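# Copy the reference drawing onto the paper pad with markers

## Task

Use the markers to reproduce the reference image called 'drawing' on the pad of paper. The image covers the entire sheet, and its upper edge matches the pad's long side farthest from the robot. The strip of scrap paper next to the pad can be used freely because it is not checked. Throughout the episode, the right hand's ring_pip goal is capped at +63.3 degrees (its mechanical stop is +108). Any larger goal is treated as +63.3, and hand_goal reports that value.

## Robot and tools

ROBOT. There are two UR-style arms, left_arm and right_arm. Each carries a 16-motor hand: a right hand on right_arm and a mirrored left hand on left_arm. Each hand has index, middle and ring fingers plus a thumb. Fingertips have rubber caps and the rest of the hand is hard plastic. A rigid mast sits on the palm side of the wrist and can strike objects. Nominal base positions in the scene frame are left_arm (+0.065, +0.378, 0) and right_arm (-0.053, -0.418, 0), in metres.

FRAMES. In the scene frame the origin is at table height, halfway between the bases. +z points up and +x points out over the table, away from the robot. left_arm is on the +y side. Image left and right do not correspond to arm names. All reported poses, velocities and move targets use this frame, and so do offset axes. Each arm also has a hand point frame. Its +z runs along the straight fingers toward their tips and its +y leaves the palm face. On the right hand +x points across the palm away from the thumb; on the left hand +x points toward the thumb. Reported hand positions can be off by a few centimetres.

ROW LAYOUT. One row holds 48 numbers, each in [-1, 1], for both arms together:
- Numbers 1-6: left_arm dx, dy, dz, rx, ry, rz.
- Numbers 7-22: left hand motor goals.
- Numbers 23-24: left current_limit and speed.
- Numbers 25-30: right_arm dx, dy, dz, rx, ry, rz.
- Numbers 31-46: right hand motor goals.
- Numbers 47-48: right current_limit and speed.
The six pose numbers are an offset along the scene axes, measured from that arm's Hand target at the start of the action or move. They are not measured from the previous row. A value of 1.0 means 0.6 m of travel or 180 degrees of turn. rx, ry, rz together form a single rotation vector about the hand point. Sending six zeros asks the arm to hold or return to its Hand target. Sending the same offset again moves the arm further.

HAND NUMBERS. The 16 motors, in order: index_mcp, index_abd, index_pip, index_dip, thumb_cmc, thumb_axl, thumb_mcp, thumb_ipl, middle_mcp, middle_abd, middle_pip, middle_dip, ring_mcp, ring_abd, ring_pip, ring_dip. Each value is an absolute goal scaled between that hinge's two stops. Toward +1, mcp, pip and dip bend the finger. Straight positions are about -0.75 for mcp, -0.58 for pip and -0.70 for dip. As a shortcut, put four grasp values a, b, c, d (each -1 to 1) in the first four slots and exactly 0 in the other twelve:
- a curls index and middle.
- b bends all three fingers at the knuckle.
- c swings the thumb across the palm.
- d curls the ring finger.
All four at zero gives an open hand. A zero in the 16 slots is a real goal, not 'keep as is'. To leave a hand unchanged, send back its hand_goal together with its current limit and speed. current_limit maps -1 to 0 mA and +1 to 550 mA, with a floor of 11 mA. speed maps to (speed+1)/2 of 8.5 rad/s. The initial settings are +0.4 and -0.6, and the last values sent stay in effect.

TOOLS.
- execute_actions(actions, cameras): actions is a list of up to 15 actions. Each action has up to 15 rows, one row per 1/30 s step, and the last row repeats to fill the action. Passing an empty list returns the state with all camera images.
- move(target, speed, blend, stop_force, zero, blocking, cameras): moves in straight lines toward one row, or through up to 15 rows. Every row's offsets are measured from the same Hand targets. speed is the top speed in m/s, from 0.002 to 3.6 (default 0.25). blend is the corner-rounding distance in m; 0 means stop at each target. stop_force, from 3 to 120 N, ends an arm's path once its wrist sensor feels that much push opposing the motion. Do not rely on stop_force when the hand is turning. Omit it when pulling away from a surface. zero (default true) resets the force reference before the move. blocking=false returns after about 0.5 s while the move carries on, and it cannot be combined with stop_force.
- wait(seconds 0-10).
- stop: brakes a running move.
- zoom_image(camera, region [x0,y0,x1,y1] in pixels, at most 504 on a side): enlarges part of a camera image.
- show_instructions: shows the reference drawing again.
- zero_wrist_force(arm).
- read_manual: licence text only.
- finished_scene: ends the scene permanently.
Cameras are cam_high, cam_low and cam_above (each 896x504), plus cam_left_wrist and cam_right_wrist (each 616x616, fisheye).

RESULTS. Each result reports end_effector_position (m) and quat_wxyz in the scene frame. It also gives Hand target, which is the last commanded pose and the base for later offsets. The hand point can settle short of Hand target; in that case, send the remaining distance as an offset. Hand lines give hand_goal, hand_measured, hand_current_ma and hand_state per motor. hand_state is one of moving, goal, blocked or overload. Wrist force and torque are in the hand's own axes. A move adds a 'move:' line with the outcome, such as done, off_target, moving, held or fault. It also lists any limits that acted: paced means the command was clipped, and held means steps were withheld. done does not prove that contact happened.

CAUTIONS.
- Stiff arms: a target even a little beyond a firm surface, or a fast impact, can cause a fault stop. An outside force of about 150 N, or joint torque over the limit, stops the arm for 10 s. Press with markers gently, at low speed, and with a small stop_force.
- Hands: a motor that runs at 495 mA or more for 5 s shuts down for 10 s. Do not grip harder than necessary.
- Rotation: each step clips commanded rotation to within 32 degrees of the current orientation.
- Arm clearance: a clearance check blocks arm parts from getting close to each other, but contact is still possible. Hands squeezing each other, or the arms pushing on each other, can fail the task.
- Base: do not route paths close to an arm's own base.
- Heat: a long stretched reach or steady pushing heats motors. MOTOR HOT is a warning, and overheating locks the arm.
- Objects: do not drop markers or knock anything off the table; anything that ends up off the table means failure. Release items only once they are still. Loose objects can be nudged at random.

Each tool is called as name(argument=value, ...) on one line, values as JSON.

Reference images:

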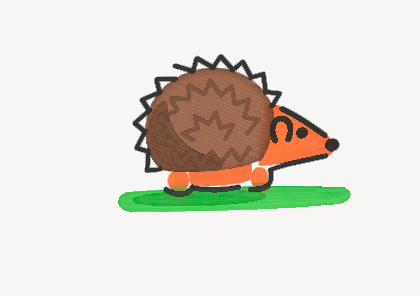

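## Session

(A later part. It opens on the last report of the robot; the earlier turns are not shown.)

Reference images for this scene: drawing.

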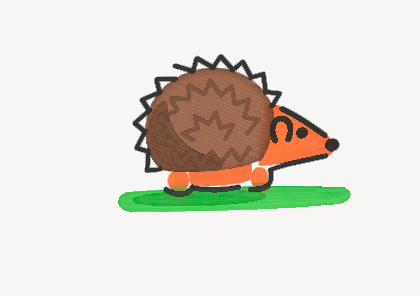

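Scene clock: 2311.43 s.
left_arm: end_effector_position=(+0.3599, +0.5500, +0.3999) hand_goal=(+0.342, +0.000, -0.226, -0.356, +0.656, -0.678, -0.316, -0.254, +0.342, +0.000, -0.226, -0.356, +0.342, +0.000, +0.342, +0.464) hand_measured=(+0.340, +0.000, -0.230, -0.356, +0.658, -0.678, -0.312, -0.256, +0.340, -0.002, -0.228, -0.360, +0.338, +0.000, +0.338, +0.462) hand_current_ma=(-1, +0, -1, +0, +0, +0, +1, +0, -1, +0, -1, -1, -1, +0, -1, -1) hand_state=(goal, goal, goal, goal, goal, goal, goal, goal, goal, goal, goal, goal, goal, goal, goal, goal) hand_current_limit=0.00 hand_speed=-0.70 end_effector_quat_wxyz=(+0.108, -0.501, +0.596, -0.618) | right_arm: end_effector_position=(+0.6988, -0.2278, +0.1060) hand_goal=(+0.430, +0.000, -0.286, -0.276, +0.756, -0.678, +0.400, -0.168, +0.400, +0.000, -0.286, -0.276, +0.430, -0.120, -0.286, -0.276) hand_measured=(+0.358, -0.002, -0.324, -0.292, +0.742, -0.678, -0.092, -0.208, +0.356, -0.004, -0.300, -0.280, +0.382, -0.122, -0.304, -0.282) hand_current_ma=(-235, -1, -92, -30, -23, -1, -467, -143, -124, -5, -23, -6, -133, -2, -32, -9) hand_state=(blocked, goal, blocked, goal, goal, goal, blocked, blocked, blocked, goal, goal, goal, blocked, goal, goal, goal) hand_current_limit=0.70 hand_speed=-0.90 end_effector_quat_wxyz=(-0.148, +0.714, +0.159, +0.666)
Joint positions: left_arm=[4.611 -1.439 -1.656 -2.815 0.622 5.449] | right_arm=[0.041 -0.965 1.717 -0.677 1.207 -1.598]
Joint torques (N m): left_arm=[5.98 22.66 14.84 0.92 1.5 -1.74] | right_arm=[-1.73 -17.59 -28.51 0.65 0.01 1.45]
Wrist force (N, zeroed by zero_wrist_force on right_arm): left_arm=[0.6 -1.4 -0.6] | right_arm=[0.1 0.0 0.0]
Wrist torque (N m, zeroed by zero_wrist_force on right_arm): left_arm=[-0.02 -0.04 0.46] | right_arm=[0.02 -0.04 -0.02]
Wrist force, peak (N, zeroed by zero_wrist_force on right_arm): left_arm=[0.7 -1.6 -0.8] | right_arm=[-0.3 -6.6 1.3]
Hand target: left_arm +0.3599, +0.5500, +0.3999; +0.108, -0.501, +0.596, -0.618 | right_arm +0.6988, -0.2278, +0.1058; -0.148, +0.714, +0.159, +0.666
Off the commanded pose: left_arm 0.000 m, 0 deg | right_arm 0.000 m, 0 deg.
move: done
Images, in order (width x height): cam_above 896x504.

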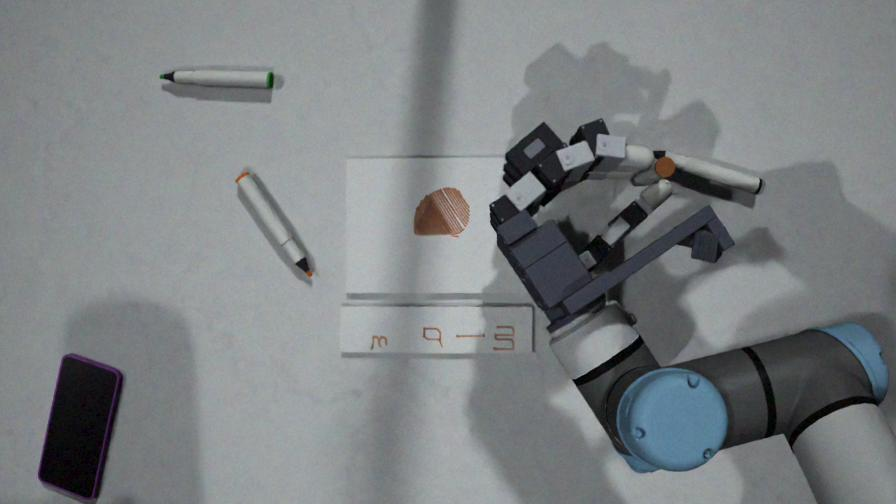

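execute_actions(actions=[], cameras=["cam_above"])

zoom_image(camera="cam_above", region=[335, 145, 545, 345])

Scene clock: 2340.13 s.
left_arm: end_effector_position=(+0.3599, +0.5500, +0.3999) hand_goal=(+0.342, +0.000, -0.226, -0.356, +0.656, -0.678, -0.316, -0.254, +0.342, +0.000, -0.226, -0.356, +0.342, +0.000, +0.342, +0.464) hand_measured=(+0.340, +0.000, -0.230, -0.356, +0.658, -0.678, -0.312, -0.256, +0.340, -0.002, -0.228, -0.360, +0.338, +0.000, +0.338, +0.462) hand_current_ma=(-1, +0, -1, +0, +0, +0, +1, +0, -1, +0, -1, -1, -1, +0, -1, -1) hand_state=(goal, goal, goal, goal, goal, goal, goal, goal, goal, goal, goal, goal, goal, goal, goal, goal) hand_current_limit=0.00 hand_speed=-0.70 end_effector_quat_wxyz=(+0.108, -0.501, +0.596, -0.618) | right_arm: end_effector_position=(+0.6988, -0.2278, +0.1058) hand_goal=(+0.430, +0.000, -0.286, -0.276, +0.756, -0.678, +0.400, -0.168, +0.400, +0.000, -0.286, -0.276, +0.430, -0.120, -0.286, -0.276) hand_measured=(+0.358, -0.002, -0.324, -0.292, +0.742, -0.678, -0.092, -0.208, +0.356, -0.004, -0.300, -0.280, +0.382, -0.122, -0.304, -0.282) hand_current_ma=(-235, -1, -92, -30, -23, -1, -467, -143, -124, -5, -23, -6, -133, -2, -32, -9) hand_state=(blocked, goal, blocked, goal, goal, goal, blocked, blocked, blocked, goal, goal, goal, blocked, goal, goal, goal) hand_current_limit=0.70 hand_speed=-0.90 end_effector_quat_wxyz=(-0.148, +0.714, +0.159, +0.666)
Joint positions: left_arm=[4.611 -1.439 -1.656 -2.815 0.622 5.449] | right_arm=[0.041 -0.965 1.717 -0.677 1.207 -1.598]
Joint velocities: within noise
Joint torques (N m): left_arm=[6.37 23.34 13.92 0.75 1.35 -1.64] | right_arm=[-10.39 -18.42 -30.37 0.62 -1.38 1.39]
Wrist force (N, zeroed by zero_wrist_force on right_arm): left_arm=[0.3 -1.4 -0.6] | right_arm=[0.1 0.1 0.3]
Wrist torque (N m, zeroed by zero_wrist_force on right_arm): left_arm=[-0.01 -0.01 0.44] | right_arm=[0.00 -0.04 -0.02]
Wrist force, peak (N, zeroed by zero_wrist_force on right_arm): left_arm=[0.6 -1.7 -0.7] | right_arm=[0.3 0.4 0.4]
Hand target: left_arm +0.3599, +0.5500, +0.3999; +0.108, -0.501, +0.596, -0.618 | right_arm +0.6988, -0.2278, +0.1058; -0.148, +0.714, +0.159, +0.666
Off the commanded pose: left_arm 0.000 m, 0 deg | right_arm 0.000 m, 0 deg.
Images, in order (width x height): cam_above 896x504.

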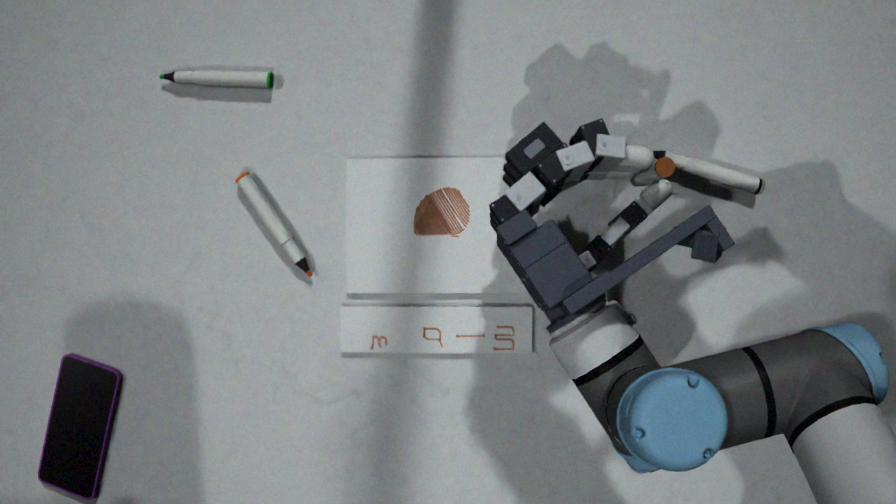

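Scaled by 2.400.

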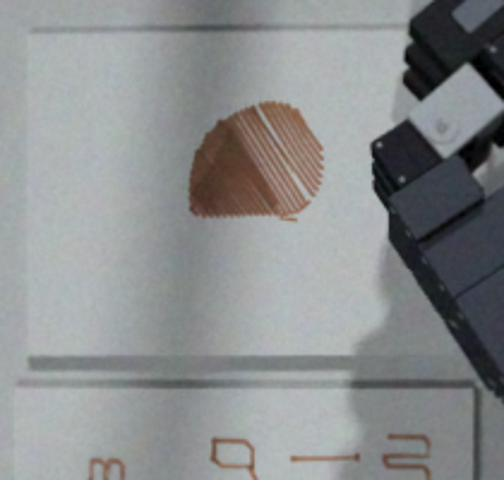

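move(target=[[0,0,0,0,0,0,0.342,0,-0.226,-0.355,0.657,-0.677,-0.315,-0.254,0.342,0,-0.226,-0.355,0.342,0,0.343,0.464,0,-0.7,0.02895,0.37332,-0.02633,0,0,0,0.43,0,-0.285,-0.275,0.757,-0.677,0.4,-0.168,0.40,0,-0.285,-0.275,0.43,-0.12,-0.285,-0.275,0.7,-0.9],[0,0,0,0,0,0,0.342,0,-0.226,-0.355,0.657,-0.677,-0.315,-0.254,0.342,0,-0.226,-0.355,0.342,0,0.343,0.464,0,-0.7,0.03562,0.358323,-0.02633,0,0,0,0.43,0,-0.285,-0.275,0.757,-0.677,0.4,-0.168,0.40,0,-0.285,-0.275,0.43,-0.12,-0.285,-0.275,0.7,-0.9],[0,0,0,0,0,0,0.342,0,-0.226,-0.355,0.657,-0.677,-0.315,-0.254,0.342,0,-0.226,-0.355,0.342,0,0.343,0.464,0,-0.7,0.03562,0.358323,-0.04703,0,0,0,0.43,0,-0.285,-0.275,0.757,-0.677,0.4,-0.168,0.40,0,-0.285,-0.275,0.43,-0.12,-0.285,-0.275,0.7,-0.9]], speed=[0.15,0.03,0.03])

zero_wrist_force(arm="right_arm")

move(target=[0,0,0,0,0,0,0.342,0,-0.226,-0.355,0.657,-0.677,-0.315,-0.254,0.342,0,-0.226,-0.355,0.342,0,0.343,0.464,0,-0.7,0,0,-0.0035,0,0,0,0.43,0,-0.285,-0.275,0.757,-0.677,0.4,-0.168,0.40,0,-0.285,-0.275,0.43,-0.12,-0.285,-0.275,0.7,-0.9], speed=0.01)

Scene clock: 2388.67 s.
left_arm: end_effector_position=(+0.3599, +0.5500, +0.3999) hand_goal=(+0.342, +0.000, -0.226, -0.356, +0.656, -0.678, -0.316, -0.254, +0.342, +0.000, -0.226, -0.356, +0.342, +0.000, +0.342, +0.464) hand_measured=(+0.340, +0.000, -0.230, -0.356, +0.658, -0.678, -0.312, -0.256, +0.340, -0.002, -0.228, -0.360, +0.338, +0.000, +0.338, +0.462) hand_current_ma=(-1, +0, -1, +0, +0, +0, +1, +0, -1, +0, -1, -1, -1, +0, -1, -1) hand_state=(goal, goal, goal, goal, goal, goal, goal, goal, goal, goal, goal, goal, goal, goal, goal, goal) hand_current_limit=0.00 hand_speed=-0.70 end_effector_quat_wxyz=(+0.108, -0.501, +0.596, -0.618) | right_arm: end_effector_position=(+0.7202, -0.0128, +0.0774) hand_goal=(+0.430, +0.000, -0.286, -0.276, +0.756, -0.678, +0.400, -0.168, +0.400, +0.000, -0.286, -0.276, +0.430, -0.120, -0.286, -0.276) hand_measured=(+0.358, -0.002, -0.324, -0.292, +0.742, -0.678, -0.092, -0.208, +0.356, -0.004, -0.300, -0.280, +0.382, -0.122, -0.304, -0.282) hand_current_ma=(-234, -1, -92, -30, -24, -1, -467, -143, -122, -5, -24, -6, -133, -2, -32, -9) hand_state=(blocked, goal, blocked, goal, goal, goal, blocked, blocked, blocked, goal, goal, goal, blocked, goal, goal, goal) hand_current_limit=0.70 hand_speed=-0.90 end_effector_quat_wxyz=(-0.148, +0.714, +0.159, +0.666)
Joint positions: left_arm=[4.611 -1.439 -1.656 -2.815 0.622 5.449] | right_arm=[0.392 -0.698 1.295 -0.526 1.557 -1.572]
Joint torques (N m): left_arm=[6.53 23.59 14.48 0.76 1.58 -1.78] | right_arm=[10.33 -52.3 -11.28 0.34 1.53 0.05]
Wrist force (N, zeroed by zero_wrist_force on right_arm): left_arm=[0.5 -1.4 -0.6] | right_arm=[-0.2 0.1 -0.1]
Wrist torque (N m, zeroed by zero_wrist_force on right_arm): left_arm=[0.00 -0.02 0.45] | right_arm=[0.01 0.02 -0.02]
Wrist force, peak (N, zeroed by zero_wrist_force on right_arm): left_arm=[0.7 -1.7 -0.7] | right_arm=[0.0 5.0 -0.8]
Hand target: left_arm +0.3599, +0.5500, +0.3999; +0.108, -0.501, +0.596, -0.618 | right_arm +0.7202, -0.0128, +0.0776; -0.148, +0.714, +0.159, +0.666
Off the commanded pose: left_arm 0.000 m, 0 deg | right_arm 0.000 m, 0 deg.
move: done

Wrist force sensor zeroed.

Scene clock: 2389.37 s.
left_arm: end_effector_position=(+0.3599, +0.5500, +0.3999) hand_goal=(+0.342, +0.000, -0.226, -0.356, +0.656, -0.678, -0.316, -0.254, +0.342, +0.000, -0.226, -0.356, +0.342, +0.000, +0.342, +0.464) hand_measured=(+0.340, +0.000, -0.230, -0.356, +0.658, -0.678, -0.312, -0.256, +0.340, -0.002, -0.228, -0.360, +0.338, +0.000, +0.338, +0.462) hand_current_ma=(-1, +0, -1, +0, +0, +0, +1, +0, -1, +0, -1, -1, -1, +0, -1, -1) hand_state=(goal, goal, goal, goal, goal, goal, goal, goal, goal, goal, goal, goal, goal, goal, goal, goal) hand_current_limit=0.00 hand_speed=-0.70 end_effector_quat_wxyz=(+0.108, -0.501, +0.596, -0.618) | right_arm: end_effector_position=(+0.7202, -0.0128, +0.0755) hand_goal=(+0.430, +0.000, -0.286, -0.276, +0.756, -0.678, +0.400, -0.168, +0.400, +0.000, -0.286, -0.276, +0.430, -0.120, -0.286, -0.276) hand_measured=(+0.358, -0.002, -0.324, -0.292, +0.742, -0.678, -0.092, -0.208, +0.356, -0.004, -0.300, -0.280, +0.382, -0.122, -0.304, -0.282) hand_current_ma=(-234, -1, -92, -30, -24, -1, -467, -143, -122, -5, -24, -6, -133, -2, -32, -9) hand_state=(blocked, goal, blocked, goal, goal, goal, blocked, blocked, blocked, goal, goal, goal, blocked, goal, goal, goal) hand_current_limit=0.70 hand_speed=-0.90 end_effector_quat_wxyz=(-0.148, +0.714, +0.159, +0.666)
Joint positions: left_arm=[4.611 -1.439 -1.656 -2.815 0.622 5.449] | right_arm=[0.392 -0.696 1.295 -0.53 1.557 -1.572]
Joint torques (N m): left_arm=[6.94 22.4 14.28 0.81 1.63 -1.73] | right_arm=[9.76 -27.71 -4.22 -3.1 1.34 1.44]
Wrist force (N, zeroed by zero_wrist_force on right_arm): left_arm=[0.6 -1.5 -0.7] | right_arm=[1.0 -0.1 0.1]
Wrist torque (N m, zeroed by zero_wrist_force on right_arm): left_arm=[-0.02 -0.03 0.46] | right_arm=[-0.03 -0.07 -0.04]
Wrist force, peak (N, zeroed by zero_wrist_force on right_arm): left_arm=[0.5 -1.6 -0.8] | right_arm=[1.2 0.1 -0.1]
Hand target: left_arm +0.3599, +0.5500, +0.3999; +0.108, -0.501, +0.596, -0.618 | right_arm +0.7202, -0.0128, +0.0755; -0.148, +0.714, +0.159, +0.666
Off the commanded pose: left_arm 0.000 m, 0 deg | right_arm 0.000 m, 0 deg.
move: done

move(target=[[0,0,0,0,0,0,0.342,0,-0.226,-0.355,0.657,-0.677,-0.315,-0.254,0.342,0,-0.226,-0.355,0.342,0,0.343,0.464,0,-0.7,-0.0761067,-0.0378866,-0.00159,0,0,0,0.43,0,-0.285,-0.275,0.757,-0.677,0.4,-0.168,0.40,0,-0.285,-0.275,0.43,-0.12,-0.285,-0.275,0.7,-0.9],[0,0,0,0,0,0,0.342,0,-0.226,-0.355,0.657,-0.677,-0.315,-0.254,0.342,0,-0.226,-0.355,0.342,0,0.343,0.464,0,-0.7,-0.0759002,-0.0401259,-0.0011,0,0,0,0.43,0,-0.285,-0.275,0.757,-0.677,0.4,-0.168,0.40,0,-0.285,-0.275,0.43,-0.12,-0.285,-0.275,0.7,-0.9],[0,0,0,0,0,0,0.342,0,-0.226,-0.355,0.657,-0.677,-0.315,-0.254,0.342,0,-0.226,-0.355,0.342,0,0.343,0.464,0,-0.7,0.0008814,-0.0019034,0.00067,0,0,0,0.43,0,-0.285,-0.275,0.757,-0.677,0.4,-0.168,0.40,0,-0.285,-0.275,0.43,-0.12,-0.285,-0.275,0.7,-0.9],[0,0,0,0,0,0,0.342,0,-0.226,-0.355,0.657,-0.677,-0.315,-0.254,0.342,0,-0.226,-0.355,0.342,0,0.343,0.464,0,-0.7,0.0017628,-0.0038068,0.00017,0,0,0,0.43,0,-0.285,-0.275,0.757,-0.677,0.4,-0.168,0.40,0,-0.285,-0.275,0.43,-0.12,-0.285,-0.275,0.7,-0.9],[0,0,0,0,0,0,0.342,0,-0.226,-0.355,0.657,-0.677,-0.315,-0.254,0.342,0,-0.226,-0.355,0.342,0,0.343,0.464,0,-0.7,-0.0756186,-0.0423281,-0.00161,0,0,0,0.43,0,-0.285,-0.275,0.757,-0.677,0.4,-0.168,0.40,0,-0.285,-0.275,0.43,-0.12,-0.285,-0.275,0.7,-0.9],[0,0,0,0,0,0,0.342,0,-0.226,-0.355,0.657,-0.677,-0.315,-0.254,0.342,0,-0.226,-0.355,0.342,0,0.343,0.464,0,-0.7,-0.075412,-0.0445673,-0.00112,0,0,0,0.43,0,-0.285,-0.275,0.757,-0.677,0.4,-0.168,0.40,0,-0.285,-0.275,0.43,-0.12,-0.285,-0.275,0.7,-0.9],[0,0,0,0,0,0,0.342,0,-0.226,-0.355,0.657,-0.677,-0.315,-0.254,0.342,0,-0.226,-0.355,0.342,0,0.343,0.464,0,-0.7,0.0022693,-0.0058969,0.00066,0,0,0,0.43,0,-0.285,-0.275,0.757,-0.677,0.4,-0.168,0.40,0,-0.285,-0.275,0.43,-0.12,-0.285,-0.275,0.7,-0.9],[0,0,0,0,0,0,0.342,0,-0.226,-0.355,0.657,-0.677,-0.315,-0.254,0.342,0,-0.226,-0.355,0.342,0,0.343,0.464,0,-0.7,0.0027759,-0.007987,0.00016,0,0,0,0.43,0,-0.285,-0.275,0.757,-0.677,0.4,-0.168,0.40,0,-0.285,-0.275,0.43,-0.12,-0.285,-0.275,0.7,-0.9]], speed=0.05, blend=[0.001,0.001,0.001,0.001,0.001,0.001,0.001,0])

move(target=[[0,0,0,0,0,0,0.342,0,-0.226,-0.355,0.657,-0.677,-0.315,-0.254,0.342,0,-0.226,-0.355,0.342,0,0.343,0.464,0,-0.7,-0.0779814,-0.0388197,-0.00179,0,0,0,0.43,0,-0.285,-0.275,0.757,-0.677,0.4,-0.168,0.40,0,-0.285,-0.275,0.43,-0.12,-0.285,-0.275,0.7,-0.9],[0,0,0,0,0,0,0.342,0,-0.226,-0.355,0.657,-0.677,-0.315,-0.254,0.342,0,-0.226,-0.355,0.342,0,0.343,0.464,0,-0.7,-0.07695,-0.0406485,-0.00129,0,0,0,0.43,0,-0.285,-0.275,0.757,-0.677,0.4,-0.168,0.40,0,-0.285,-0.275,0.43,-0.12,-0.285,-0.275,0.7,-0.9],[0,0,0,0,0,0,0.342,0,-0.226,-0.355,0.657,-0.677,-0.315,-0.254,0.342,0,-0.226,-0.355,0.342,0,0.343,0.464,0,-0.7,0.0008814,-0.0019034,0.0005,0,0,0,0.43,0,-0.285,-0.275,0.757,-0.677,0.4,-0.168,0.40,0,-0.285,-0.275,0.43,-0.12,-0.285,-0.275,0.7,-0.9],[0,0,0,0,0,0,0.342,0,-0.226,-0.355,0.657,-0.677,-0.315,-0.254,0.342,0,-0.226,-0.355,0.342,0,0.343,0.464,0,-0.7,0.0013879,-0.0039935,-0.00001,0,0,0,0.43,0,-0.285,-0.275,0.757,-0.677,0.4,-0.168,0.40,0,-0.285,-0.275,0.43,-0.12,-0.285,-0.275,0.7,-0.9],[0,0,0,0,0,0,0.342,0,-0.226,-0.355,0.657,-0.677,-0.315,-0.254,0.342,0,-0.226,-0.355,0.342,0,0.343,0.464,0,-0.7,-0.0757686,-0.0424026,-0.00179,0,0,0,0.43,0,-0.285,-0.275,0.757,-0.677,0.4,-0.168,0.40,0,-0.285,-0.275,0.43,-0.12,-0.285,-0.275,0.7,-0.9],[0,0,0,0,0,0,0.342,0,-0.226,-0.355,0.657,-0.677,-0.315,-0.254,0.342,0,-0.226,-0.355,0.342,0,0.343,0.464,0,-0.7,-0.0745872,-0.0441567,-0.00128,0,0,0,0.43,0,-0.285,-0.275,0.757,-0.677,0.4,-0.168,0.40,0,-0.285,-0.275,0.43,-0.12,-0.285,-0.275,0.7,-0.9],[0,0,0,0,0,0,0.342,0,-0.226,-0.355,0.657,-0.677,-0.315,-0.254,0.342,0,-0.226,-0.355,0.342,0,0.343,0.464,0,-0.7,0.0018944,-0.0060835,0.00049,0,0,0,0.43,0,-0.285,-0.275,0.757,-0.677,0.4,-0.168,0.40,0,-0.285,-0.275,0.43,-0.12,-0.285,-0.275,0.7,-0.9],[0,0,0,0,0,0,0.342,0,-0.226,-0.355,0.657,-0.677,-0.315,-0.254,0.342,0,-0.226,-0.355,0.342,0,0.343,0.464,0,-0.7,0.002026,-0.0083601,-0.00003,0,0,0,0.43,0,-0.285,-0.275,0.757,-0.677,0.4,-0.168,0.40,0,-0.285,-0.275,0.43,-0.12,-0.285,-0.275,0.7,-0.9]], speed=0.05, blend=[0.001,0.001,0.001,0.001,0.001,0.001,0.001,0])

move(target=[[0,0,0,0,0,0,0.342,0,-0.226,-0.355,0.657,-0.677,-0.315,-0.254,0.342,0,-0.226,-0.355,0.342,0,0.343,0.464,0,-0.7,-0.0754319,-0.0375507,-0.00175,0,0,0,0.43,0,-0.285,-0.275,0.757,-0.677,0.4,-0.168,0.40,0,-0.285,-0.275,0.43,-0.12,-0.285,-0.275,0.7,-0.9],[0,0,0,0,0,0,0.342,0,-0.226,-0.355,0.657,-0.677,-0.315,-0.254,0.342,0,-0.226,-0.355,0.342,0,0.343,0.464,0,-0.7,-0.0742506,-0.0393048,-0.001244,0,0,0,0.43,0,-0.285,-0.275,0.757,-0.677,0.4,-0.168,0.40,0,-0.285,-0.275,0.43,-0.12,-0.285,-0.275,0.7,-0.9],[0,0,0,0,0,0,0.342,0,-0.226,-0.355,0.657,-0.677,-0.315,-0.254,0.342,0,-0.226,-0.355,0.342,0,0.343,0.464,0,-0.7,0.0001316,-0.0022767,0.0005,0,0,0,0.43,0,-0.285,-0.275,0.757,-0.677,0.4,-0.168,0.40,0,-0.285,-0.275,0.43,-0.12,-0.285,-0.275,0.7,-0.9],[0,0,0,0,0,0,0.342,0,-0.226,-0.355,0.657,-0.677,-0.315,-0.254,0.342,0,-0.226,-0.355,0.342,0,0.343,0.464,0,-0.7,0.0002632,-0.0045533,0,0,0,0,0.43,0,-0.285,-0.275,0.757,-0.677,0.4,-0.168,0.40,0,-0.285,-0.275,0.43,-0.12,-0.285,-0.275,0.7,-0.9],[0,0,0,0,0,0,0.342,0,-0.226,-0.355,0.657,-0.677,-0.315,-0.254,0.342,0,-0.226,-0.355,0.342,0,0.343,0.464,0,-0.7,-0.072394,-0.040723,-0.00173,0,0,0,0.43,0,-0.285,-0.275,0.757,-0.677,0.4,-0.168,0.40,0,-0.285,-0.275,0.43,-0.12,-0.285,-0.275,0.7,-0.9]], speed=0.05, blend=[0.001,0.001,0.001,0.001,0])

move(target=[[0,0,0,0,0,0,0.342,0,-0.226,-0.355,0.657,-0.677,-0.315,-0.254,0.342,0,-0.226,-0.355,0.342,0,0.343,0.464,0,-0.7,0.002306,-0.0011942,0.00052,0,0,0,0.43,0,-0.285,-0.275,0.757,-0.677,0.4,-0.168,0.40,0,-0.285,-0.275,0.43,-0.12,-0.285,-0.275,0.7,-0.9],[0,0,0,0,0,0,0.342,0,-0.226,-0.355,0.657,-0.677,-0.315,-0.254,0.342,0,-0.226,-0.355,0.342,0,0.343,0.464,0,-0.7,0.0730141,0.0340049,0.00219,0,0,0,0.43,0,-0.285,-0.275,0.757,-0.677,0.4,-0.168,0.40,0,-0.285,-0.275,0.43,-0.12,-0.285,-0.275,0.7,-0.9],[0,0,0,0,0,0,0.342,0,-0.226,-0.355,0.657,-0.677,-0.315,-0.254,0.342,0,-0.226,-0.355,0.342,0,0.343,0.464,0,-0.7,0.0731457,0.0317282,0.00168,0,0,0,0.43,0,-0.285,-0.275,0.757,-0.677,0.4,-0.168,0.40,0,-0.285,-0.275,0.43,-0.12,-0.285,-0.275,0.7,-0.9],[0,0,0,0,0,0,0.342,0,-0.226,-0.355,0.657,-0.677,-0.315,-0.254,0.342,0,-0.226,-0.355,0.342,0,0.343,0.464,0,-0.7,0.0042373,-0.0025751,0.00004,0,0,0,0.43,0,-0.285,-0.275,0.757,-0.677,0.4,-0.168,0.40,0,-0.285,-0.275,0.43,-0.12,-0.285,-0.275,0.7,-0.9],[0,0,0,0,0,0,0.342,0,-0.226,-0.355,0.657,-0.677,-0.315,-0.254,0.342,0,-0.226,-0.355,0.342,0,0.343,0.464,0,-0.7,0.0061684,-0.0039559,0.00056,0,0,0,0.43,0,-0.285,-0.275,0.757,-0.677,0.4,-0.168,0.40,0,-0.285,-0.275,0.43,-0.12,-0.285,-0.275,0.7,-0.9],[0,0,0,0,0,0,0.342,0,-0.226,-0.355,0.657,-0.677,-0.315,-0.254,0.342,0,-0.226,-0.355,0.342,0,0.343,0.464,0,-0.7,0.0732773,0.0294516,0.00217,0,0,0,0.43,0,-0.285,-0.275,0.757,-0.677,0.4,-0.168,0.40,0,-0.285,-0.275,0.43,-0.12,-0.285,-0.275,0.7,-0.9],[0,0,0,0,0,0,0.342,0,-0.226,-0.355,0.657,-0.677,-0.315,-0.254,0.342,0,-0.226,-0.355,0.342,0,0.343,0.464,0,-0.7,0.0731839,0.0270629,0.00165,0,0,0,0.43,0,-0.285,-0.275,0.757,-0.677,0.4,-0.168,0.40,0,-0.285,-0.275,0.43,-0.12,-0.285,-0.275,0.7,-0.9],[0,0,0,0,0,0,0.342,0,-0.226,-0.355,0.657,-0.677,-0.315,-0.254,0.342,0,-0.226,-0.355,0.342,0,0.343,0.464,0,-0.7,0.0080995,-0.0053367,0.00008,0,0,0,0.43,0,-0.285,-0.275,0.757,-0.677,0.4,-0.168,0.40,0,-0.285,-0.275,0.43,-0.12,-0.285,-0.275,0.7,-0.9],[0,0,0,0,0,0,0.342,0,-0.226,-0.355,0.657,-0.677,-0.315,-0.254,0.342,0,-0.226,-0.355,0.342,0,0.343,0.464,0,-0.7,0.0101807,-0.0066429,0.0006,0,0,0,0.43,0,-0.285,-0.275,0.757,-0.677,0.4,-0.168,0.40,0,-0.285,-0.275,0.43,-0.12,-0.285,-0.275,0.7,-0.9],[0,0,0,0,0,0,0.342,0,-0.226,-0.355,0.657,-0.677,-0.315,-0.254,0.342,0,-0.226,-0.355,0.342,0,0.343,0.464,0,-0.7,0.0725657,0.0244129,0.00213,0,0,0,0.43,0,-0.285,-0.275,0.757,-0.677,0.4,-0.168,0.40,0,-0.285,-0.275,0.43,-0.12,-0.285,-0.275,0.7,-0.9]], speed=0.05, blend=[0.001,0.001,0.001,0.001,0.001,0.001,0.001,0.001,0.001,0])

move(target=[[0,0,0,0,0,0,0.342,0,-0.226,-0.355,0.657,-0.677,-0.315,-0.254,0.342,0,-0.226,-0.355,0.342,0,0.343,0.464,0,-0.7,-0.0006183,-0.0026499,-0.00053,0,0,0,0.43,0,-0.285,-0.275,0.757,-0.677,0.4,-0.168,0.40,0,-0.285,-0.275,0.43,-0.12,-0.285,-0.275,0.7,-0.9],[0,0,0,0,0,0,0.342,0,-0.226,-0.355,0.657,-0.677,-0.315,-0.254,0.342,0,-0.226,-0.355,0.342,0,0.343,0.464,0,-0.7,-0.0594789,-0.0319514,-0.002,0,0,0,0.43,0,-0.285,-0.275,0.757,-0.677,0.4,-0.168,0.40,0,-0.285,-0.275,0.43,-0.12,-0.285,-0.275,0.7,-0.9],[0,0,0,0,0,0,0.342,0,-0.226,-0.355,0.657,-0.677,-0.315,-0.254,0.342,0,-0.226,-0.355,0.342,0,0.343,0.464,0,-0.7,-0.056573,-0.0328471,-0.00147,0,0,0,0.43,0,-0.285,-0.275,0.757,-0.677,0.4,-0.168,0.40,0,-0.285,-0.275,0.43,-0.12,-0.285,-0.275,0.7,-0.9],[0,0,0,0,0,0,0.342,0,-0.226,-0.355,0.657,-0.677,-0.315,-0.254,0.342,0,-0.226,-0.355,0.342,0,0.343,0.464,0,-0.7,-0.0012364,-0.0052999,-0.00005,0,0,0,0.43,0,-0.285,-0.275,0.757,-0.677,0.4,-0.168,0.40,0,-0.285,-0.275,0.43,-0.12,-0.285,-0.275,0.7,-0.9],[0,0,0,0,0,0,0.342,0,-0.226,-0.355,0.657,-0.677,-0.315,-0.254,0.342,0,-0.226,-0.355,0.342,0,0.343,0.464,0,-0.7,-0.0018547,-0.0079499,-0.00057,0,0,0,0.43,0,-0.285,-0.275,0.757,-0.677,0.4,-0.168,0.40,0,-0.285,-0.275,0.43,-0.12,-0.285,-0.275,0.7,-0.9],[0,0,0,0,0,0,0.342,0,-0.226,-0.355,0.657,-0.677,-0.315,-0.254,0.342,0,-0.226,-0.355,0.342,0,0.343,0.464,0,-0.7,-0.053667,-0.0337426,-0.00193,0,0,0,0.43,0,-0.285,-0.275,0.757,-0.677,0.4,-0.168,0.40,0,-0.285,-0.275,0.43,-0.12,-0.285,-0.275,0.7,-0.9],[0,0,0,0,0,0,0.342,0,-0.226,-0.355,0.657,-0.677,-0.315,-0.254,0.342,0,-0.226,-0.355,0.342,0,0.343,0.464,0,-0.7,-0.0507611,-0.0346382,-0.0014,0,0,0,0.43,0,-0.285,-0.275,0.757,-0.677,0.4,-0.168,0.40,0,-0.285,-0.275,0.43,-0.12,-0.285,-0.275,0.7,-0.9],[0,0,0,0,0,0,0.342,0,-0.226,-0.355,0.657,-0.677,-0.315,-0.254,0.342,0,-0.226,-0.355,0.342,0,0.343,0.464,0,-0.7,-0.0024729,-0.0105998,-0.0001,0,0,0,0.43,0,-0.285,-0.275,0.757,-0.677,0.4,-0.168,0.40,0,-0.285,-0.275,0.43,-0.12,-0.285,-0.275,0.7,-0.9],[0,0,0,0,0,0,0.342,0,-0.226,-0.355,0.657,-0.677,-0.315,-0.254,0.342,0,-0.226,-0.355,0.342,0,0.343,0.464,0,-0.7,-0.003466,-0.0134364,-0.00063,0,0,0,0.43,0,-0.285,-0.275,0.757,-0.677,0.4,-0.168,0.40,0,-0.285,-0.275,0.43,-0.12,-0.285,-0.275,0.7,-0.9],[0,0,0,0,0,0,0.342,0,-0.226,-0.355,0.657,-0.677,-0.315,-0.254,0.342,0,-0.226,-0.355,0.342,0,0.343,0.464,0,-0.7,-0.0471803,-0.0351979,-0.00185,0,0,0,0.43,0,-0.285,-0.275,0.757,-0.677,0.4,-0.168,0.40,0,-0.285,-0.275,0.43,-0.12,-0.285,-0.275,0.7,-0.9],[0,0,0,0,0,0,0.342,0,-0.226,-0.355,0.657,-0.677,-0.315,-0.254,0.342,0,-0.226,-0.355,0.342,0,0.343,0.464,0,-0.7,-0.0425498,-0.0352349,-0.00129,0,0,0,0.43,0,-0.285,-0.275,0.757,-0.677,0.4,-0.168,0.40,0,-0.285,-0.275,0.43,-0.12,-0.285,-0.275,0.7,-0.9],[0,0,0,0,0,0,0.342,0,-0.226,-0.355,0.657,-0.677,-0.315,-0.254,0.342,0,-0.226,-0.355,0.342,0,0.343,0.464,0,-0.7,-0.0059588,-0.0170195,-0.00019,0,0,0,0.43,0,-0.285,-0.275,0.757,-0.677,0.4,-0.168,0.40,0,-0.285,-0.275,0.43,-0.12,-0.285,-0.275,0.7,-0.9],[0,0,0,0,0,0,0.342,0,-0.226,-0.355,0.657,-0.677,-0.315,-0.254,0.342,0,-0.226,-0.355,0.342,0,0.343,0.464,0,-0.7,-0.0084515,-0.0206027,-0.00074,0,0,0,0.43,0,-0.285,-0.275,0.757,-0.677,0.4,-0.168,0.40,0,-0.285,-0.275,0.43,-0.12,-0.285,-0.275,0.7,-0.9],[0,0,0,0,0,0,0.342,0,-0.226,-0.355,0.657,-0.677,-0.315,-0.254,0.342,0,-0.226,-0.355,0.342,0,0.343,0.464,0,-0.7,-0.0379193,-0.035272,-0.00173,0,0,0,0.43,0,-0.285,-0.275,0.757,-0.677,0.4,-0.168,0.40,0,-0.285,-0.275,0.43,-0.12,-0.285,-0.275,0.7,-0.9]], speed=0.05, blend=[0.001,0.001,0.001,0.001,0.001,0.001,0.001,0.001,0.001,0.001,0.001,0.001,0.001,0])

move(target=[[0,0,0,0,0,0,0.342,0,-0.226,-0.355,0.657,-0.677,-0.315,-0.254,0.342,0,-0.226,-0.355,0.342,0,0.343,0.464,0,-0.7,0,0,0.02,0,0,0,0.43,0,-0.285,-0.275,0.757,-0.677,0.4,-0.168,0.40,0,-0.285,-0.275,0.43,-0.12,-0.285,-0.275,0.7,-0.9],[0,0,0,0,0,0,0.342,0,-0.226,-0.355,0.657,-0.677,-0.315,-0.254,0.342,0,-0.226,-0.355,0.342,0,0.343,0.464,0,-0.7,0.02,-0.3,0.05,0,0,0,0.43,0,-0.285,-0.275,0.757,-0.677,0.4,-0.168,0.40,0,-0.285,-0.275,0.43,-0.12,-0.285,-0.275,0.7,-0.9]], speed=[0.02,0.15], blend=[0.005,0], cameras=["cam_above"])

zoom_image(camera="cam_above", region=[405, 180, 485, 260])

Scene clock: 2462.40 s.
left_arm: end_effector_position=(+0.3599, +0.5500, +0.3999) hand_goal=(+0.342, +0.000, -0.226, -0.356, +0.656, -0.678, -0.316, -0.254, +0.342, +0.000, -0.226, -0.356, +0.342, +0.000, +0.342, +0.464) hand_measured=(+0.340, +0.000, -0.230, -0.356, +0.658, -0.678, -0.312, -0.256, +0.340, -0.002, -0.228, -0.360, +0.338, +0.000, +0.338, +0.462) hand_current_ma=(-1, +0, -1, +0, +0, +0, +1, +0, -1, +0, -1, -1, -1, +0, -1, -1) hand_state=(goal, goal, goal, goal, goal, goal, goal, goal, goal, goal, goal, goal, goal, goal, goal, goal) hand_current_limit=0.00 hand_speed=-0.70 end_effector_quat_wxyz=(+0.108, -0.501, +0.596, -0.618) | right_arm: end_effector_position=(+0.7219, -0.0176, +0.0752) hand_goal=(+0.430, +0.000, -0.286, -0.276, +0.756, -0.678, +0.400, -0.168, +0.400, +0.000, -0.286, -0.276, +0.430, -0.120, -0.286, -0.276) hand_measured=(+0.358, +0.000, -0.324, -0.292, +0.744, -0.678, -0.092, -0.208, +0.356, -0.002, -0.300, -0.280, +0.382, -0.120, -0.304, -0.282) hand_current_ma=(-234, +1, -92, -30, -21, -1, -468, -144, -122, -2, -24, -6, -133, +0, -32, -9) hand_state=(blocked, goal, blocked, goal, goal, goal, blocked, blocked, blocked, goal, goal, goal, blocked, goal, goal, goal) hand_current_limit=0.70 hand_speed=-0.90 end_effector_quat_wxyz=(-0.148, +0.714, +0.159, +0.666)
Joint positions: left_arm=[4.611 -1.439 -1.656 -2.815 0.622 5.449] | right_arm=[0.384 -0.699 1.301 -0.532 1.549 -1.573]
Joint torques (N m): left_arm=[7.67 22.55 16.04 1.29 1.74 -1.88] | right_arm=[-5.1 -71.89 -3.02 -3.48 -0.44 -1.29]
Wrist force (N, zeroed by zero_wrist_force on right_arm): left_arm=[0.3 -1.4 -0.5] | right_arm=[1.9 -0.3 0.1]
Wrist torque (N m, zeroed by zero_wrist_force on right_arm): left_arm=[-0.03 0.00 0.44] | right_arm=[-0.03 -0.10 -0.08]
Wrist force, peak (N, zeroed by zero_wrist_force on right_arm): left_arm=[0.7 -1.8 -1.0] | right_arm=[2.2 -0.1 1.5]
Hand target: left_arm +0.3599, +0.5500, +0.3999; +0.108, -0.501, +0.596, -0.618 | right_arm +0.7219, -0.0176, +0.0756; -0.148, +0.714, +0.159, +0.666
Off the commanded pose: left_arm 0.000 m, 0 deg | right_arm 0.000 m, 0 deg.
move: done; blend cut to 0.0007 m at target 1, 0.0007 m at target 2, 0.0006 m at target 3, 0.0006 m at target 4, 0.0007 m at target 5, 0.0007 m at target 6, 0.0007 m at target 7

Scene clock: 2467.03 s.
left_arm: end_effector_position=(+0.3599, +0.5500, +0.3999) hand_goal=(+0.342, +0.000, -0.226, -0.356, +0.656, -0.678, -0.316, -0.254, +0.342, +0.000, -0.226, -0.356, +0.342, +0.000, +0.342, +0.464) hand_measured=(+0.340, +0.000, -0.230, -0.356, +0.658, -0.678, -0.312, -0.256, +0.340, -0.002, -0.228, -0.360, +0.338, +0.000, +0.338, +0.462) hand_current_ma=(-1, +0, -1, +0, +0, +0, +1, +0, -1, +0, -1, -1, -1, +0, -1, -1) hand_state=(goal, goal, goal, goal, goal, goal, goal, goal, goal, goal, goal, goal, goal, goal, goal, goal) hand_current_limit=0.00 hand_speed=-0.70 end_effector_quat_wxyz=(+0.108, -0.501, +0.596, -0.618) | right_arm: end_effector_position=(+0.7231, -0.0226, +0.0753) hand_goal=(+0.430, +0.000, -0.286, -0.276, +0.756, -0.678, +0.400, -0.168, +0.400, +0.000, -0.286, -0.276, +0.430, -0.120, -0.286, -0.276) hand_measured=(+0.358, +0.002, -0.324, -0.292, +0.744, -0.678, -0.092, -0.208, +0.356, -0.002, -0.300, -0.280, +0.382, -0.120, -0.304, -0.282) hand_current_ma=(-234, +1, -92, -30, -21, -1, -468, -144, -122, -2, -24, -6, -133, +0, -32, -9) hand_state=(blocked, goal, blocked, goal, goal, goal, blocked, blocked, blocked, goal, goal, goal, blocked, goal, goal, goal) hand_current_limit=0.70 hand_speed=-0.90 end_effector_quat_wxyz=(-0.148, +0.714, +0.159, +0.666)
Joint positions: left_arm=[4.611 -1.439 -1.656 -2.815 0.622 5.449] | right_arm=[0.376 -0.703 1.309 -0.536 1.541 -1.573]
Joint torques (N m): left_arm=[7.26 23.18 16.44 1.47 1.64 -1.79] | right_arm=[-7.12 -71.9 -5.9 -3.35 0.09 -1.41]
Wrist force (N, zeroed by zero_wrist_force on right_arm): left_arm=[0.6 -1.5 -0.5] | right_arm=[1.5 -0.1 0.3]
Wrist torque (N m, zeroed by zero_wrist_force on right_arm): left_arm=[-0.04 -0.03 0.46] | right_arm=[-0.01 -0.08 -0.06]
Wrist force, peak (N, zeroed by zero_wrist_force on right_arm): left_arm=[0.5 -1.8 -0.9] | right_arm=[2.6 -0.3 0.6]
Hand target: left_arm +0.3599, +0.5500, +0.3999; +0.108, -0.501, +0.596, -0.618 | right_arm +0.7231, -0.0226, +0.0756; -0.148, +0.714, +0.159, +0.666
Off the commanded pose: left_arm 0.000 m, 0 deg | right_arm 0.000 m, 0 deg.
move: done; blend cut to 0.0006 m at target 1, 0.0006 m at target 2, 0.0007 m at target 3, 0.0007 m at target 4, 0.0007 m at target 5, 0.0007 m at target 6, 0.0007 m at target 7

Scene clock: 2470.40 s.
left_arm: end_effector_position=(+0.3599, +0.5500, +0.3999) hand_goal=(+0.342, +0.000, -0.226, -0.356, +0.656, -0.678, -0.316, -0.254, +0.342, +0.000, -0.226, -0.356, +0.342, +0.000, +0.342, +0.464) hand_measured=(+0.340, +0.000, -0.230, -0.356, +0.658, -0.678, -0.312, -0.256, +0.340, -0.002, -0.228, -0.360, +0.338, +0.000, +0.338, +0.462) hand_current_ma=(-1, +0, -1, +0, +0, +0, +1, +0, -1, +0, -1, -1, -1, +0, -1, -1) hand_state=(goal, goal, goal, goal, goal, goal, goal, goal, goal, goal, goal, goal, goal, goal, goal, goal) hand_current_limit=0.00 hand_speed=-0.70 end_effector_quat_wxyz=(+0.108, -0.501, +0.596, -0.618) | right_arm: end_effector_position=(+0.6797, -0.0471, +0.0749) hand_goal=(+0.430, +0.000, -0.286, -0.276, +0.756, -0.678, +0.400, -0.168, +0.400, +0.000, -0.286, -0.276, +0.430, -0.120, -0.286, -0.276) hand_measured=(+0.358, +0.000, -0.324, -0.292, +0.744, -0.678, -0.092, -0.208, +0.356, -0.004, -0.300, -0.280, +0.382, -0.120, -0.304, -0.282) hand_current_ma=(-234, +0, -92, -30, -21, -1, -467, -144, -122, -3, -24, -6, -133, +0, -32, -9) hand_state=(blocked, goal, blocked, goal, goal, goal, blocked, blocked, blocked, goal, goal, goal, blocked, goal, goal, goal) hand_current_limit=0.70 hand_speed=-0.90 end_effector_quat_wxyz=(-0.148, +0.714, +0.159, +0.666)
Joint positions: left_arm=[4.611 -1.439 -1.656 -2.815 0.622 5.449] | right_arm=[0.367 -0.798 1.502 -0.634 1.533 -1.574]
Joint torques (N m): left_arm=[6.55 21.6 16.67 1.32 1.71 -1.64] | right_arm=[-9.74 -21.83 -31.04 0.71 -1.4 -1.36]
Wrist force (N, zeroed by zero_wrist_force on right_arm): left_arm=[0.6 -1.3 -0.5] | right_arm=[0.7 -0.4 0.2]
Wrist torque (N m, zeroed by zero_wrist_force on right_arm): left_arm=[-0.01 -0.03 0.46] | right_arm=[-0.06 -0.09 -0.02]
Wrist force, peak (N, zeroed by zero_wrist_force on right_arm): left_arm=[0.6 -1.7 -0.8] | right_arm=[2.3 -0.4 1.0]
Hand target: left_arm +0.3599, +0.5500, +0.3999; +0.108, -0.501, +0.596, -0.618 | right_arm +0.6797, -0.0470, +0.0746; -0.148, +0.714, +0.159, +0.666
Off the commanded pose: left_arm 0.000 m, 0 deg | right_arm 0.000 m, 0 deg.
move: done; blend cut to 0.0007 m at target 1, 0.0007 m at target 2, 0.0007 m at target 3, 0.0007 m at target 4

Scene clock: 2475.40 s.
left_arm: end_effector_position=(+0.3599, +0.5500, +0.3999) hand_goal=(+0.342, +0.000, -0.226, -0.356, +0.656, -0.678, -0.316, -0.254, +0.342, +0.000, -0.226, -0.356, +0.342, +0.000, +0.342, +0.464) hand_measured=(+0.340, +0.000, -0.230, -0.356, +0.658, -0.678, -0.312, -0.256, +0.340, -0.002, -0.228, -0.360, +0.338, +0.000, +0.338, +0.462) hand_current_ma=(-1, +0, -1, +0, +0, +0, +1, +0, -1, +0, -1, -1, -1, +0, -1, -1) hand_state=(goal, goal, goal, goal, goal, goal, goal, goal, goal, goal, goal, goal, goal, goal, goal, goal) hand_current_limit=0.00 hand_speed=-0.70 end_effector_quat_wxyz=(+0.108, -0.501, +0.596, -0.618) | right_arm: end_effector_position=(+0.7232, -0.0324, +0.0755) hand_goal=(+0.430, +0.000, -0.286, -0.276, +0.756, -0.678, +0.400, -0.168, +0.400, +0.000, -0.286, -0.276, +0.430, -0.120, -0.286, -0.276) hand_measured=(+0.358, +0.000, -0.324, -0.292, +0.744, -0.678, -0.092, -0.208, +0.356, -0.004, -0.300, -0.280, +0.382, -0.122, -0.304, -0.282) hand_current_ma=(-234, -1, -92, -30, -23, -1, -467, -144, -122, -4, -24, -6, -133, -1, -32, -9) hand_state=(blocked, goal, blocked, goal, goal, goal, blocked, blocked, blocked, goal, goal, goal, blocked, goal, goal, goal) hand_current_limit=0.70 hand_speed=-0.90 end_effector_quat_wxyz=(-0.148, +0.714, +0.159, +0.666)
Joint positions: left_arm=[4.611 -1.439 -1.656 -2.815 0.622 5.449] | right_arm=[0.362 -0.714 1.331 -0.547 1.527 -1.574]
Joint torques (N m): left_arm=[7.48 22.67 16.7 1.15 1.99 -1.72] | right_arm=[6.62 -71.42 -4.24 -3.8 1.13 1.32]
Wrist force (N, zeroed by zero_wrist_force on right_arm): left_arm=[0.7 -1.6 -0.5] | right_arm=[1.3 -0.2 0.1]
Wrist torque (N m, zeroed by zero_wrist_force on right_arm): left_arm=[-0.05 -0.04 0.47] | right_arm=[0.01 -0.06 -0.08]
Wrist force, peak (N, zeroed by zero_wrist_force on right_arm): left_arm=[0.7 -1.6 -0.7] | right_arm=[2.2 -0.2 0.9]
Hand target: left_arm +0.3599, +0.5500, +0.3999; +0.108, -0.501, +0.596, -0.618 | right_arm +0.7232, -0.0324, +0.0758; -0.148, +0.714, +0.159, +0.666
Off the commanded pose: left_arm 0.000 m, 0 deg | right_arm 0.000 m, 0 deg.
move: done; blend cut to 0.0008 m at target 1, 0.0007 m at target 2, 0.0007 m at target 3, 0.0007 m at target 4, 0.0007 m at target 5, 0.0007 m at target 6, 0.0007 m at target 7, 0.0008 m at target 8, 0.0008 m at target 9

Scene clock: 2480.37 s.
left_arm: end_effector_position=(+0.3599, +0.5500, +0.3999) hand_goal=(+0.342, +0.000, -0.226, -0.356, +0.656, -0.678, -0.316, -0.254, +0.342, +0.000, -0.226, -0.356, +0.342, +0.000, +0.342, +0.464) hand_measured=(+0.340, +0.000, -0.230, -0.356, +0.658, -0.678, -0.312, -0.256, +0.340, -0.002, -0.228, -0.360, +0.338, +0.000, +0.338, +0.462) hand_current_ma=(-1, +0, -1, +0, +0, +0, +1, +0, -1, +0, -1, -1, -1, +0, -1, -1) hand_state=(goal, goal, goal, goal, goal, goal, goal, goal, goal, goal, goal, goal, goal, goal, goal, goal) hand_current_limit=0.00 hand_speed=-0.70 end_effector_quat_wxyz=(+0.108, -0.501, +0.596, -0.618) | right_arm: end_effector_position=(+0.7005, -0.0536, +0.0751) hand_goal=(+0.430, +0.000, -0.286, -0.276, +0.756, -0.678, +0.400, -0.168, +0.400, +0.000, -0.286, -0.276, +0.430, -0.120, -0.286, -0.276) hand_measured=(+0.358, +0.000, -0.324, -0.292, +0.744, -0.678, -0.092, -0.208, +0.356, -0.002, -0.300, -0.280, +0.382, -0.120, -0.304, -0.282) hand_current_ma=(-234, +0, -92, -30, -22, -1, -468, -144, -122, -3, -24, -6, -133, +0, -32, -9) hand_state=(blocked, goal, blocked, goal, goal, goal, blocked, blocked, blocked, goal, goal, goal, blocked, goal, goal, goal) hand_current_limit=0.70 hand_speed=-0.90 end_effector_quat_wxyz=(-0.148, +0.714, +0.159, +0.666)
Joint positions: left_arm=[4.611 -1.439 -1.656 -2.815 0.622 5.449] | right_arm=[0.344 -0.773 1.452 -0.609 1.509 -1.576]
Joint torques (N m): left_arm=[7.15 23.2 16.93 1.42 1.78 -1.7] | right_arm=[-9.23 -21.97 -29.6 0.64 -1.23 -1.19]
Wrist force (N, zeroed by zero_wrist_force on right_arm): left_arm=[0.5 -1.4 -0.7] | right_arm=[0.7 -0.4 0.3]
Wrist torque (N m, zeroed by zero_wrist_force on right_arm): left_arm=[0.00 -0.02 0.45] | right_arm=[-0.05 -0.08 -0.03]
Wrist force, peak (N, zeroed by zero_wrist_force on right_arm): left_arm=[0.9 -1.6 -0.7] | right_arm=[1.6 -0.2 1.7]
Hand target: left_arm +0.3599, +0.5500, +0.3999; +0.108, -0.501, +0.596, -0.618 | right_arm +0.7004, -0.0536, +0.0748; -0.148, +0.714, +0.159, +0.666
Off the commanded pose: left_arm 0.000 m, 0 deg | right_arm 0.000 m, 0 deg.
move: done; blend cut to 0.0008 m at target 1, 0.0009 m at target 2, 0.0009 m at target 3, 0.0008 m at target 4, 0.0008 m at target 5, 0.0009 m at target 6, 0.0009 m at target 7, 0.0009 m at target 8, 0.0009 m at target 9

Scene clock: 2482.60 s.
left_arm: end_effector_position=(+0.3599, +0.5500, +0.3999) hand_goal=(+0.342, +0.000, -0.226, -0.356, +0.656, -0.678, -0.316, -0.254, +0.342, +0.000, -0.226, -0.356, +0.342, +0.000, +0.342, +0.464) hand_measured=(+0.340, +0.000, -0.230, -0.356, +0.658, -0.678, -0.312, -0.256, +0.340, -0.002, -0.228, -0.360, +0.338, +0.000, +0.338, +0.462) hand_current_ma=(-1, +0, -1, +0, +0, +0, +1, +0, -1, +0, -1, -1, -1, +0, -1, -1) hand_state=(goal, goal, goal, goal, goal, goal, goal, goal, goal, goal, goal, goal, goal, goal, goal, goal) hand_current_limit=0.00 hand_speed=-0.70 end_effector_quat_wxyz=(+0.108, -0.501, +0.596, -0.618) | right_arm: end_effector_position=(+0.7124, -0.2336, +0.1050) hand_goal=(+0.430, +0.000, -0.286, -0.276, +0.756, -0.678, +0.400, -0.168, +0.400, +0.000, -0.286, -0.276, +0.430, -0.120, -0.286, -0.276) hand_measured=(+0.358, -0.002, -0.324, -0.292, +0.742, -0.678, -0.092, -0.208, +0.356, -0.004, -0.300, -0.280, +0.382, -0.122, -0.304, -0.282) hand_current_ma=(-234, -1, -92, -30, -23, -1, -467, -144, -122, -5, -24, -6, -133, -2, -32, -9) hand_state=(blocked, goal, blocked, goal, goal, goal, blocked, blocked, blocked, goal, goal, goal, blocked, goal, goal, goal) hand_current_limit=0.70 hand_speed=-0.90 end_effector_quat_wxyz=(-0.148, +0.714, +0.159, +0.666)
Joint positions: left_arm=[4.611 -1.439 -1.656 -2.815 0.622 5.449] | right_arm=[0.028 -0.943 1.68 -0.662 1.195 -1.599]
Joint torques (N m): left_arm=[6.76 23.56 17.41 1.21 1.71 -1.92] | right_arm=[2.48 -19.82 -29.99 -0.07 0.43 1.33]
Wrist force (N, zeroed by zero_wrist_force on right_arm): left_arm=[0.6 -1.3 -0.6] | right_arm=[0.2 0.0 0.1]
Wrist torque (N m, zeroed by zero_wrist_force on right_arm): left_arm=[0.00 -0.03 0.47] | right_arm=[0.03 -0.03 0.00]
Wrist force, peak (N, zeroed by zero_wrist_force on right_arm): left_arm=[0.7 -1.6 -0.8] | right_arm=[0.3 4.1 -0.3]
Hand target: left_arm +0.3599, +0.5500, +0.3999; +0.108, -0.501, +0.596, -0.618 | right_arm +0.7124, -0.2336, +0.1048; -0.148, +0.714, +0.159, +0.666
Off the commanded pose: left_arm 0.000 m, 0 deg | right_arm 0.000 m, 0 deg.
move: done
Images, in order (width x height): cam_above 896x504.

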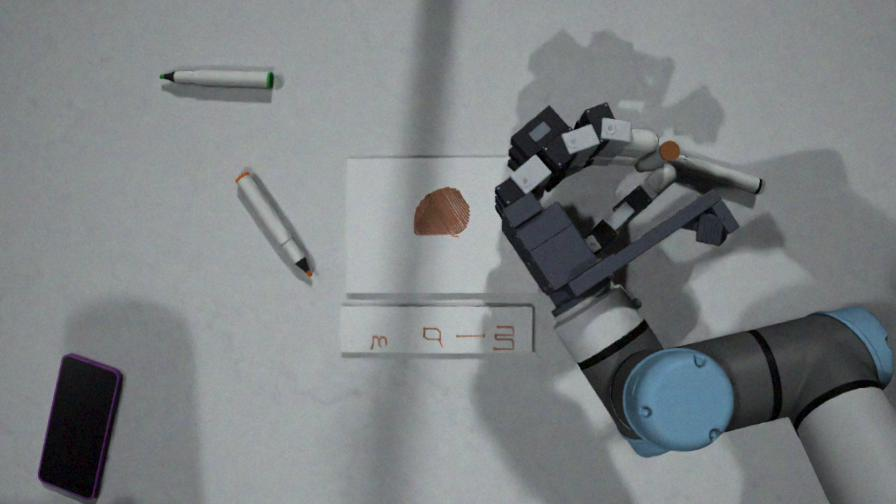

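Scaled by 6.300.

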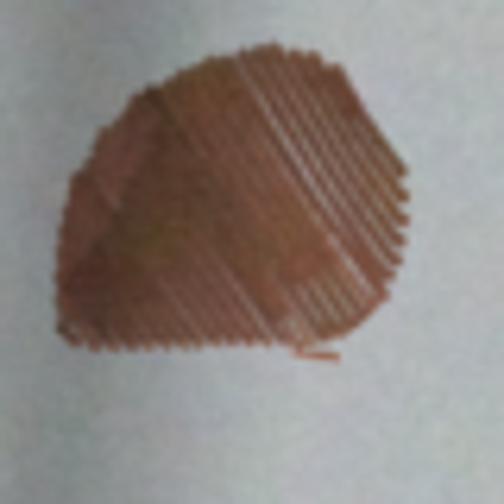

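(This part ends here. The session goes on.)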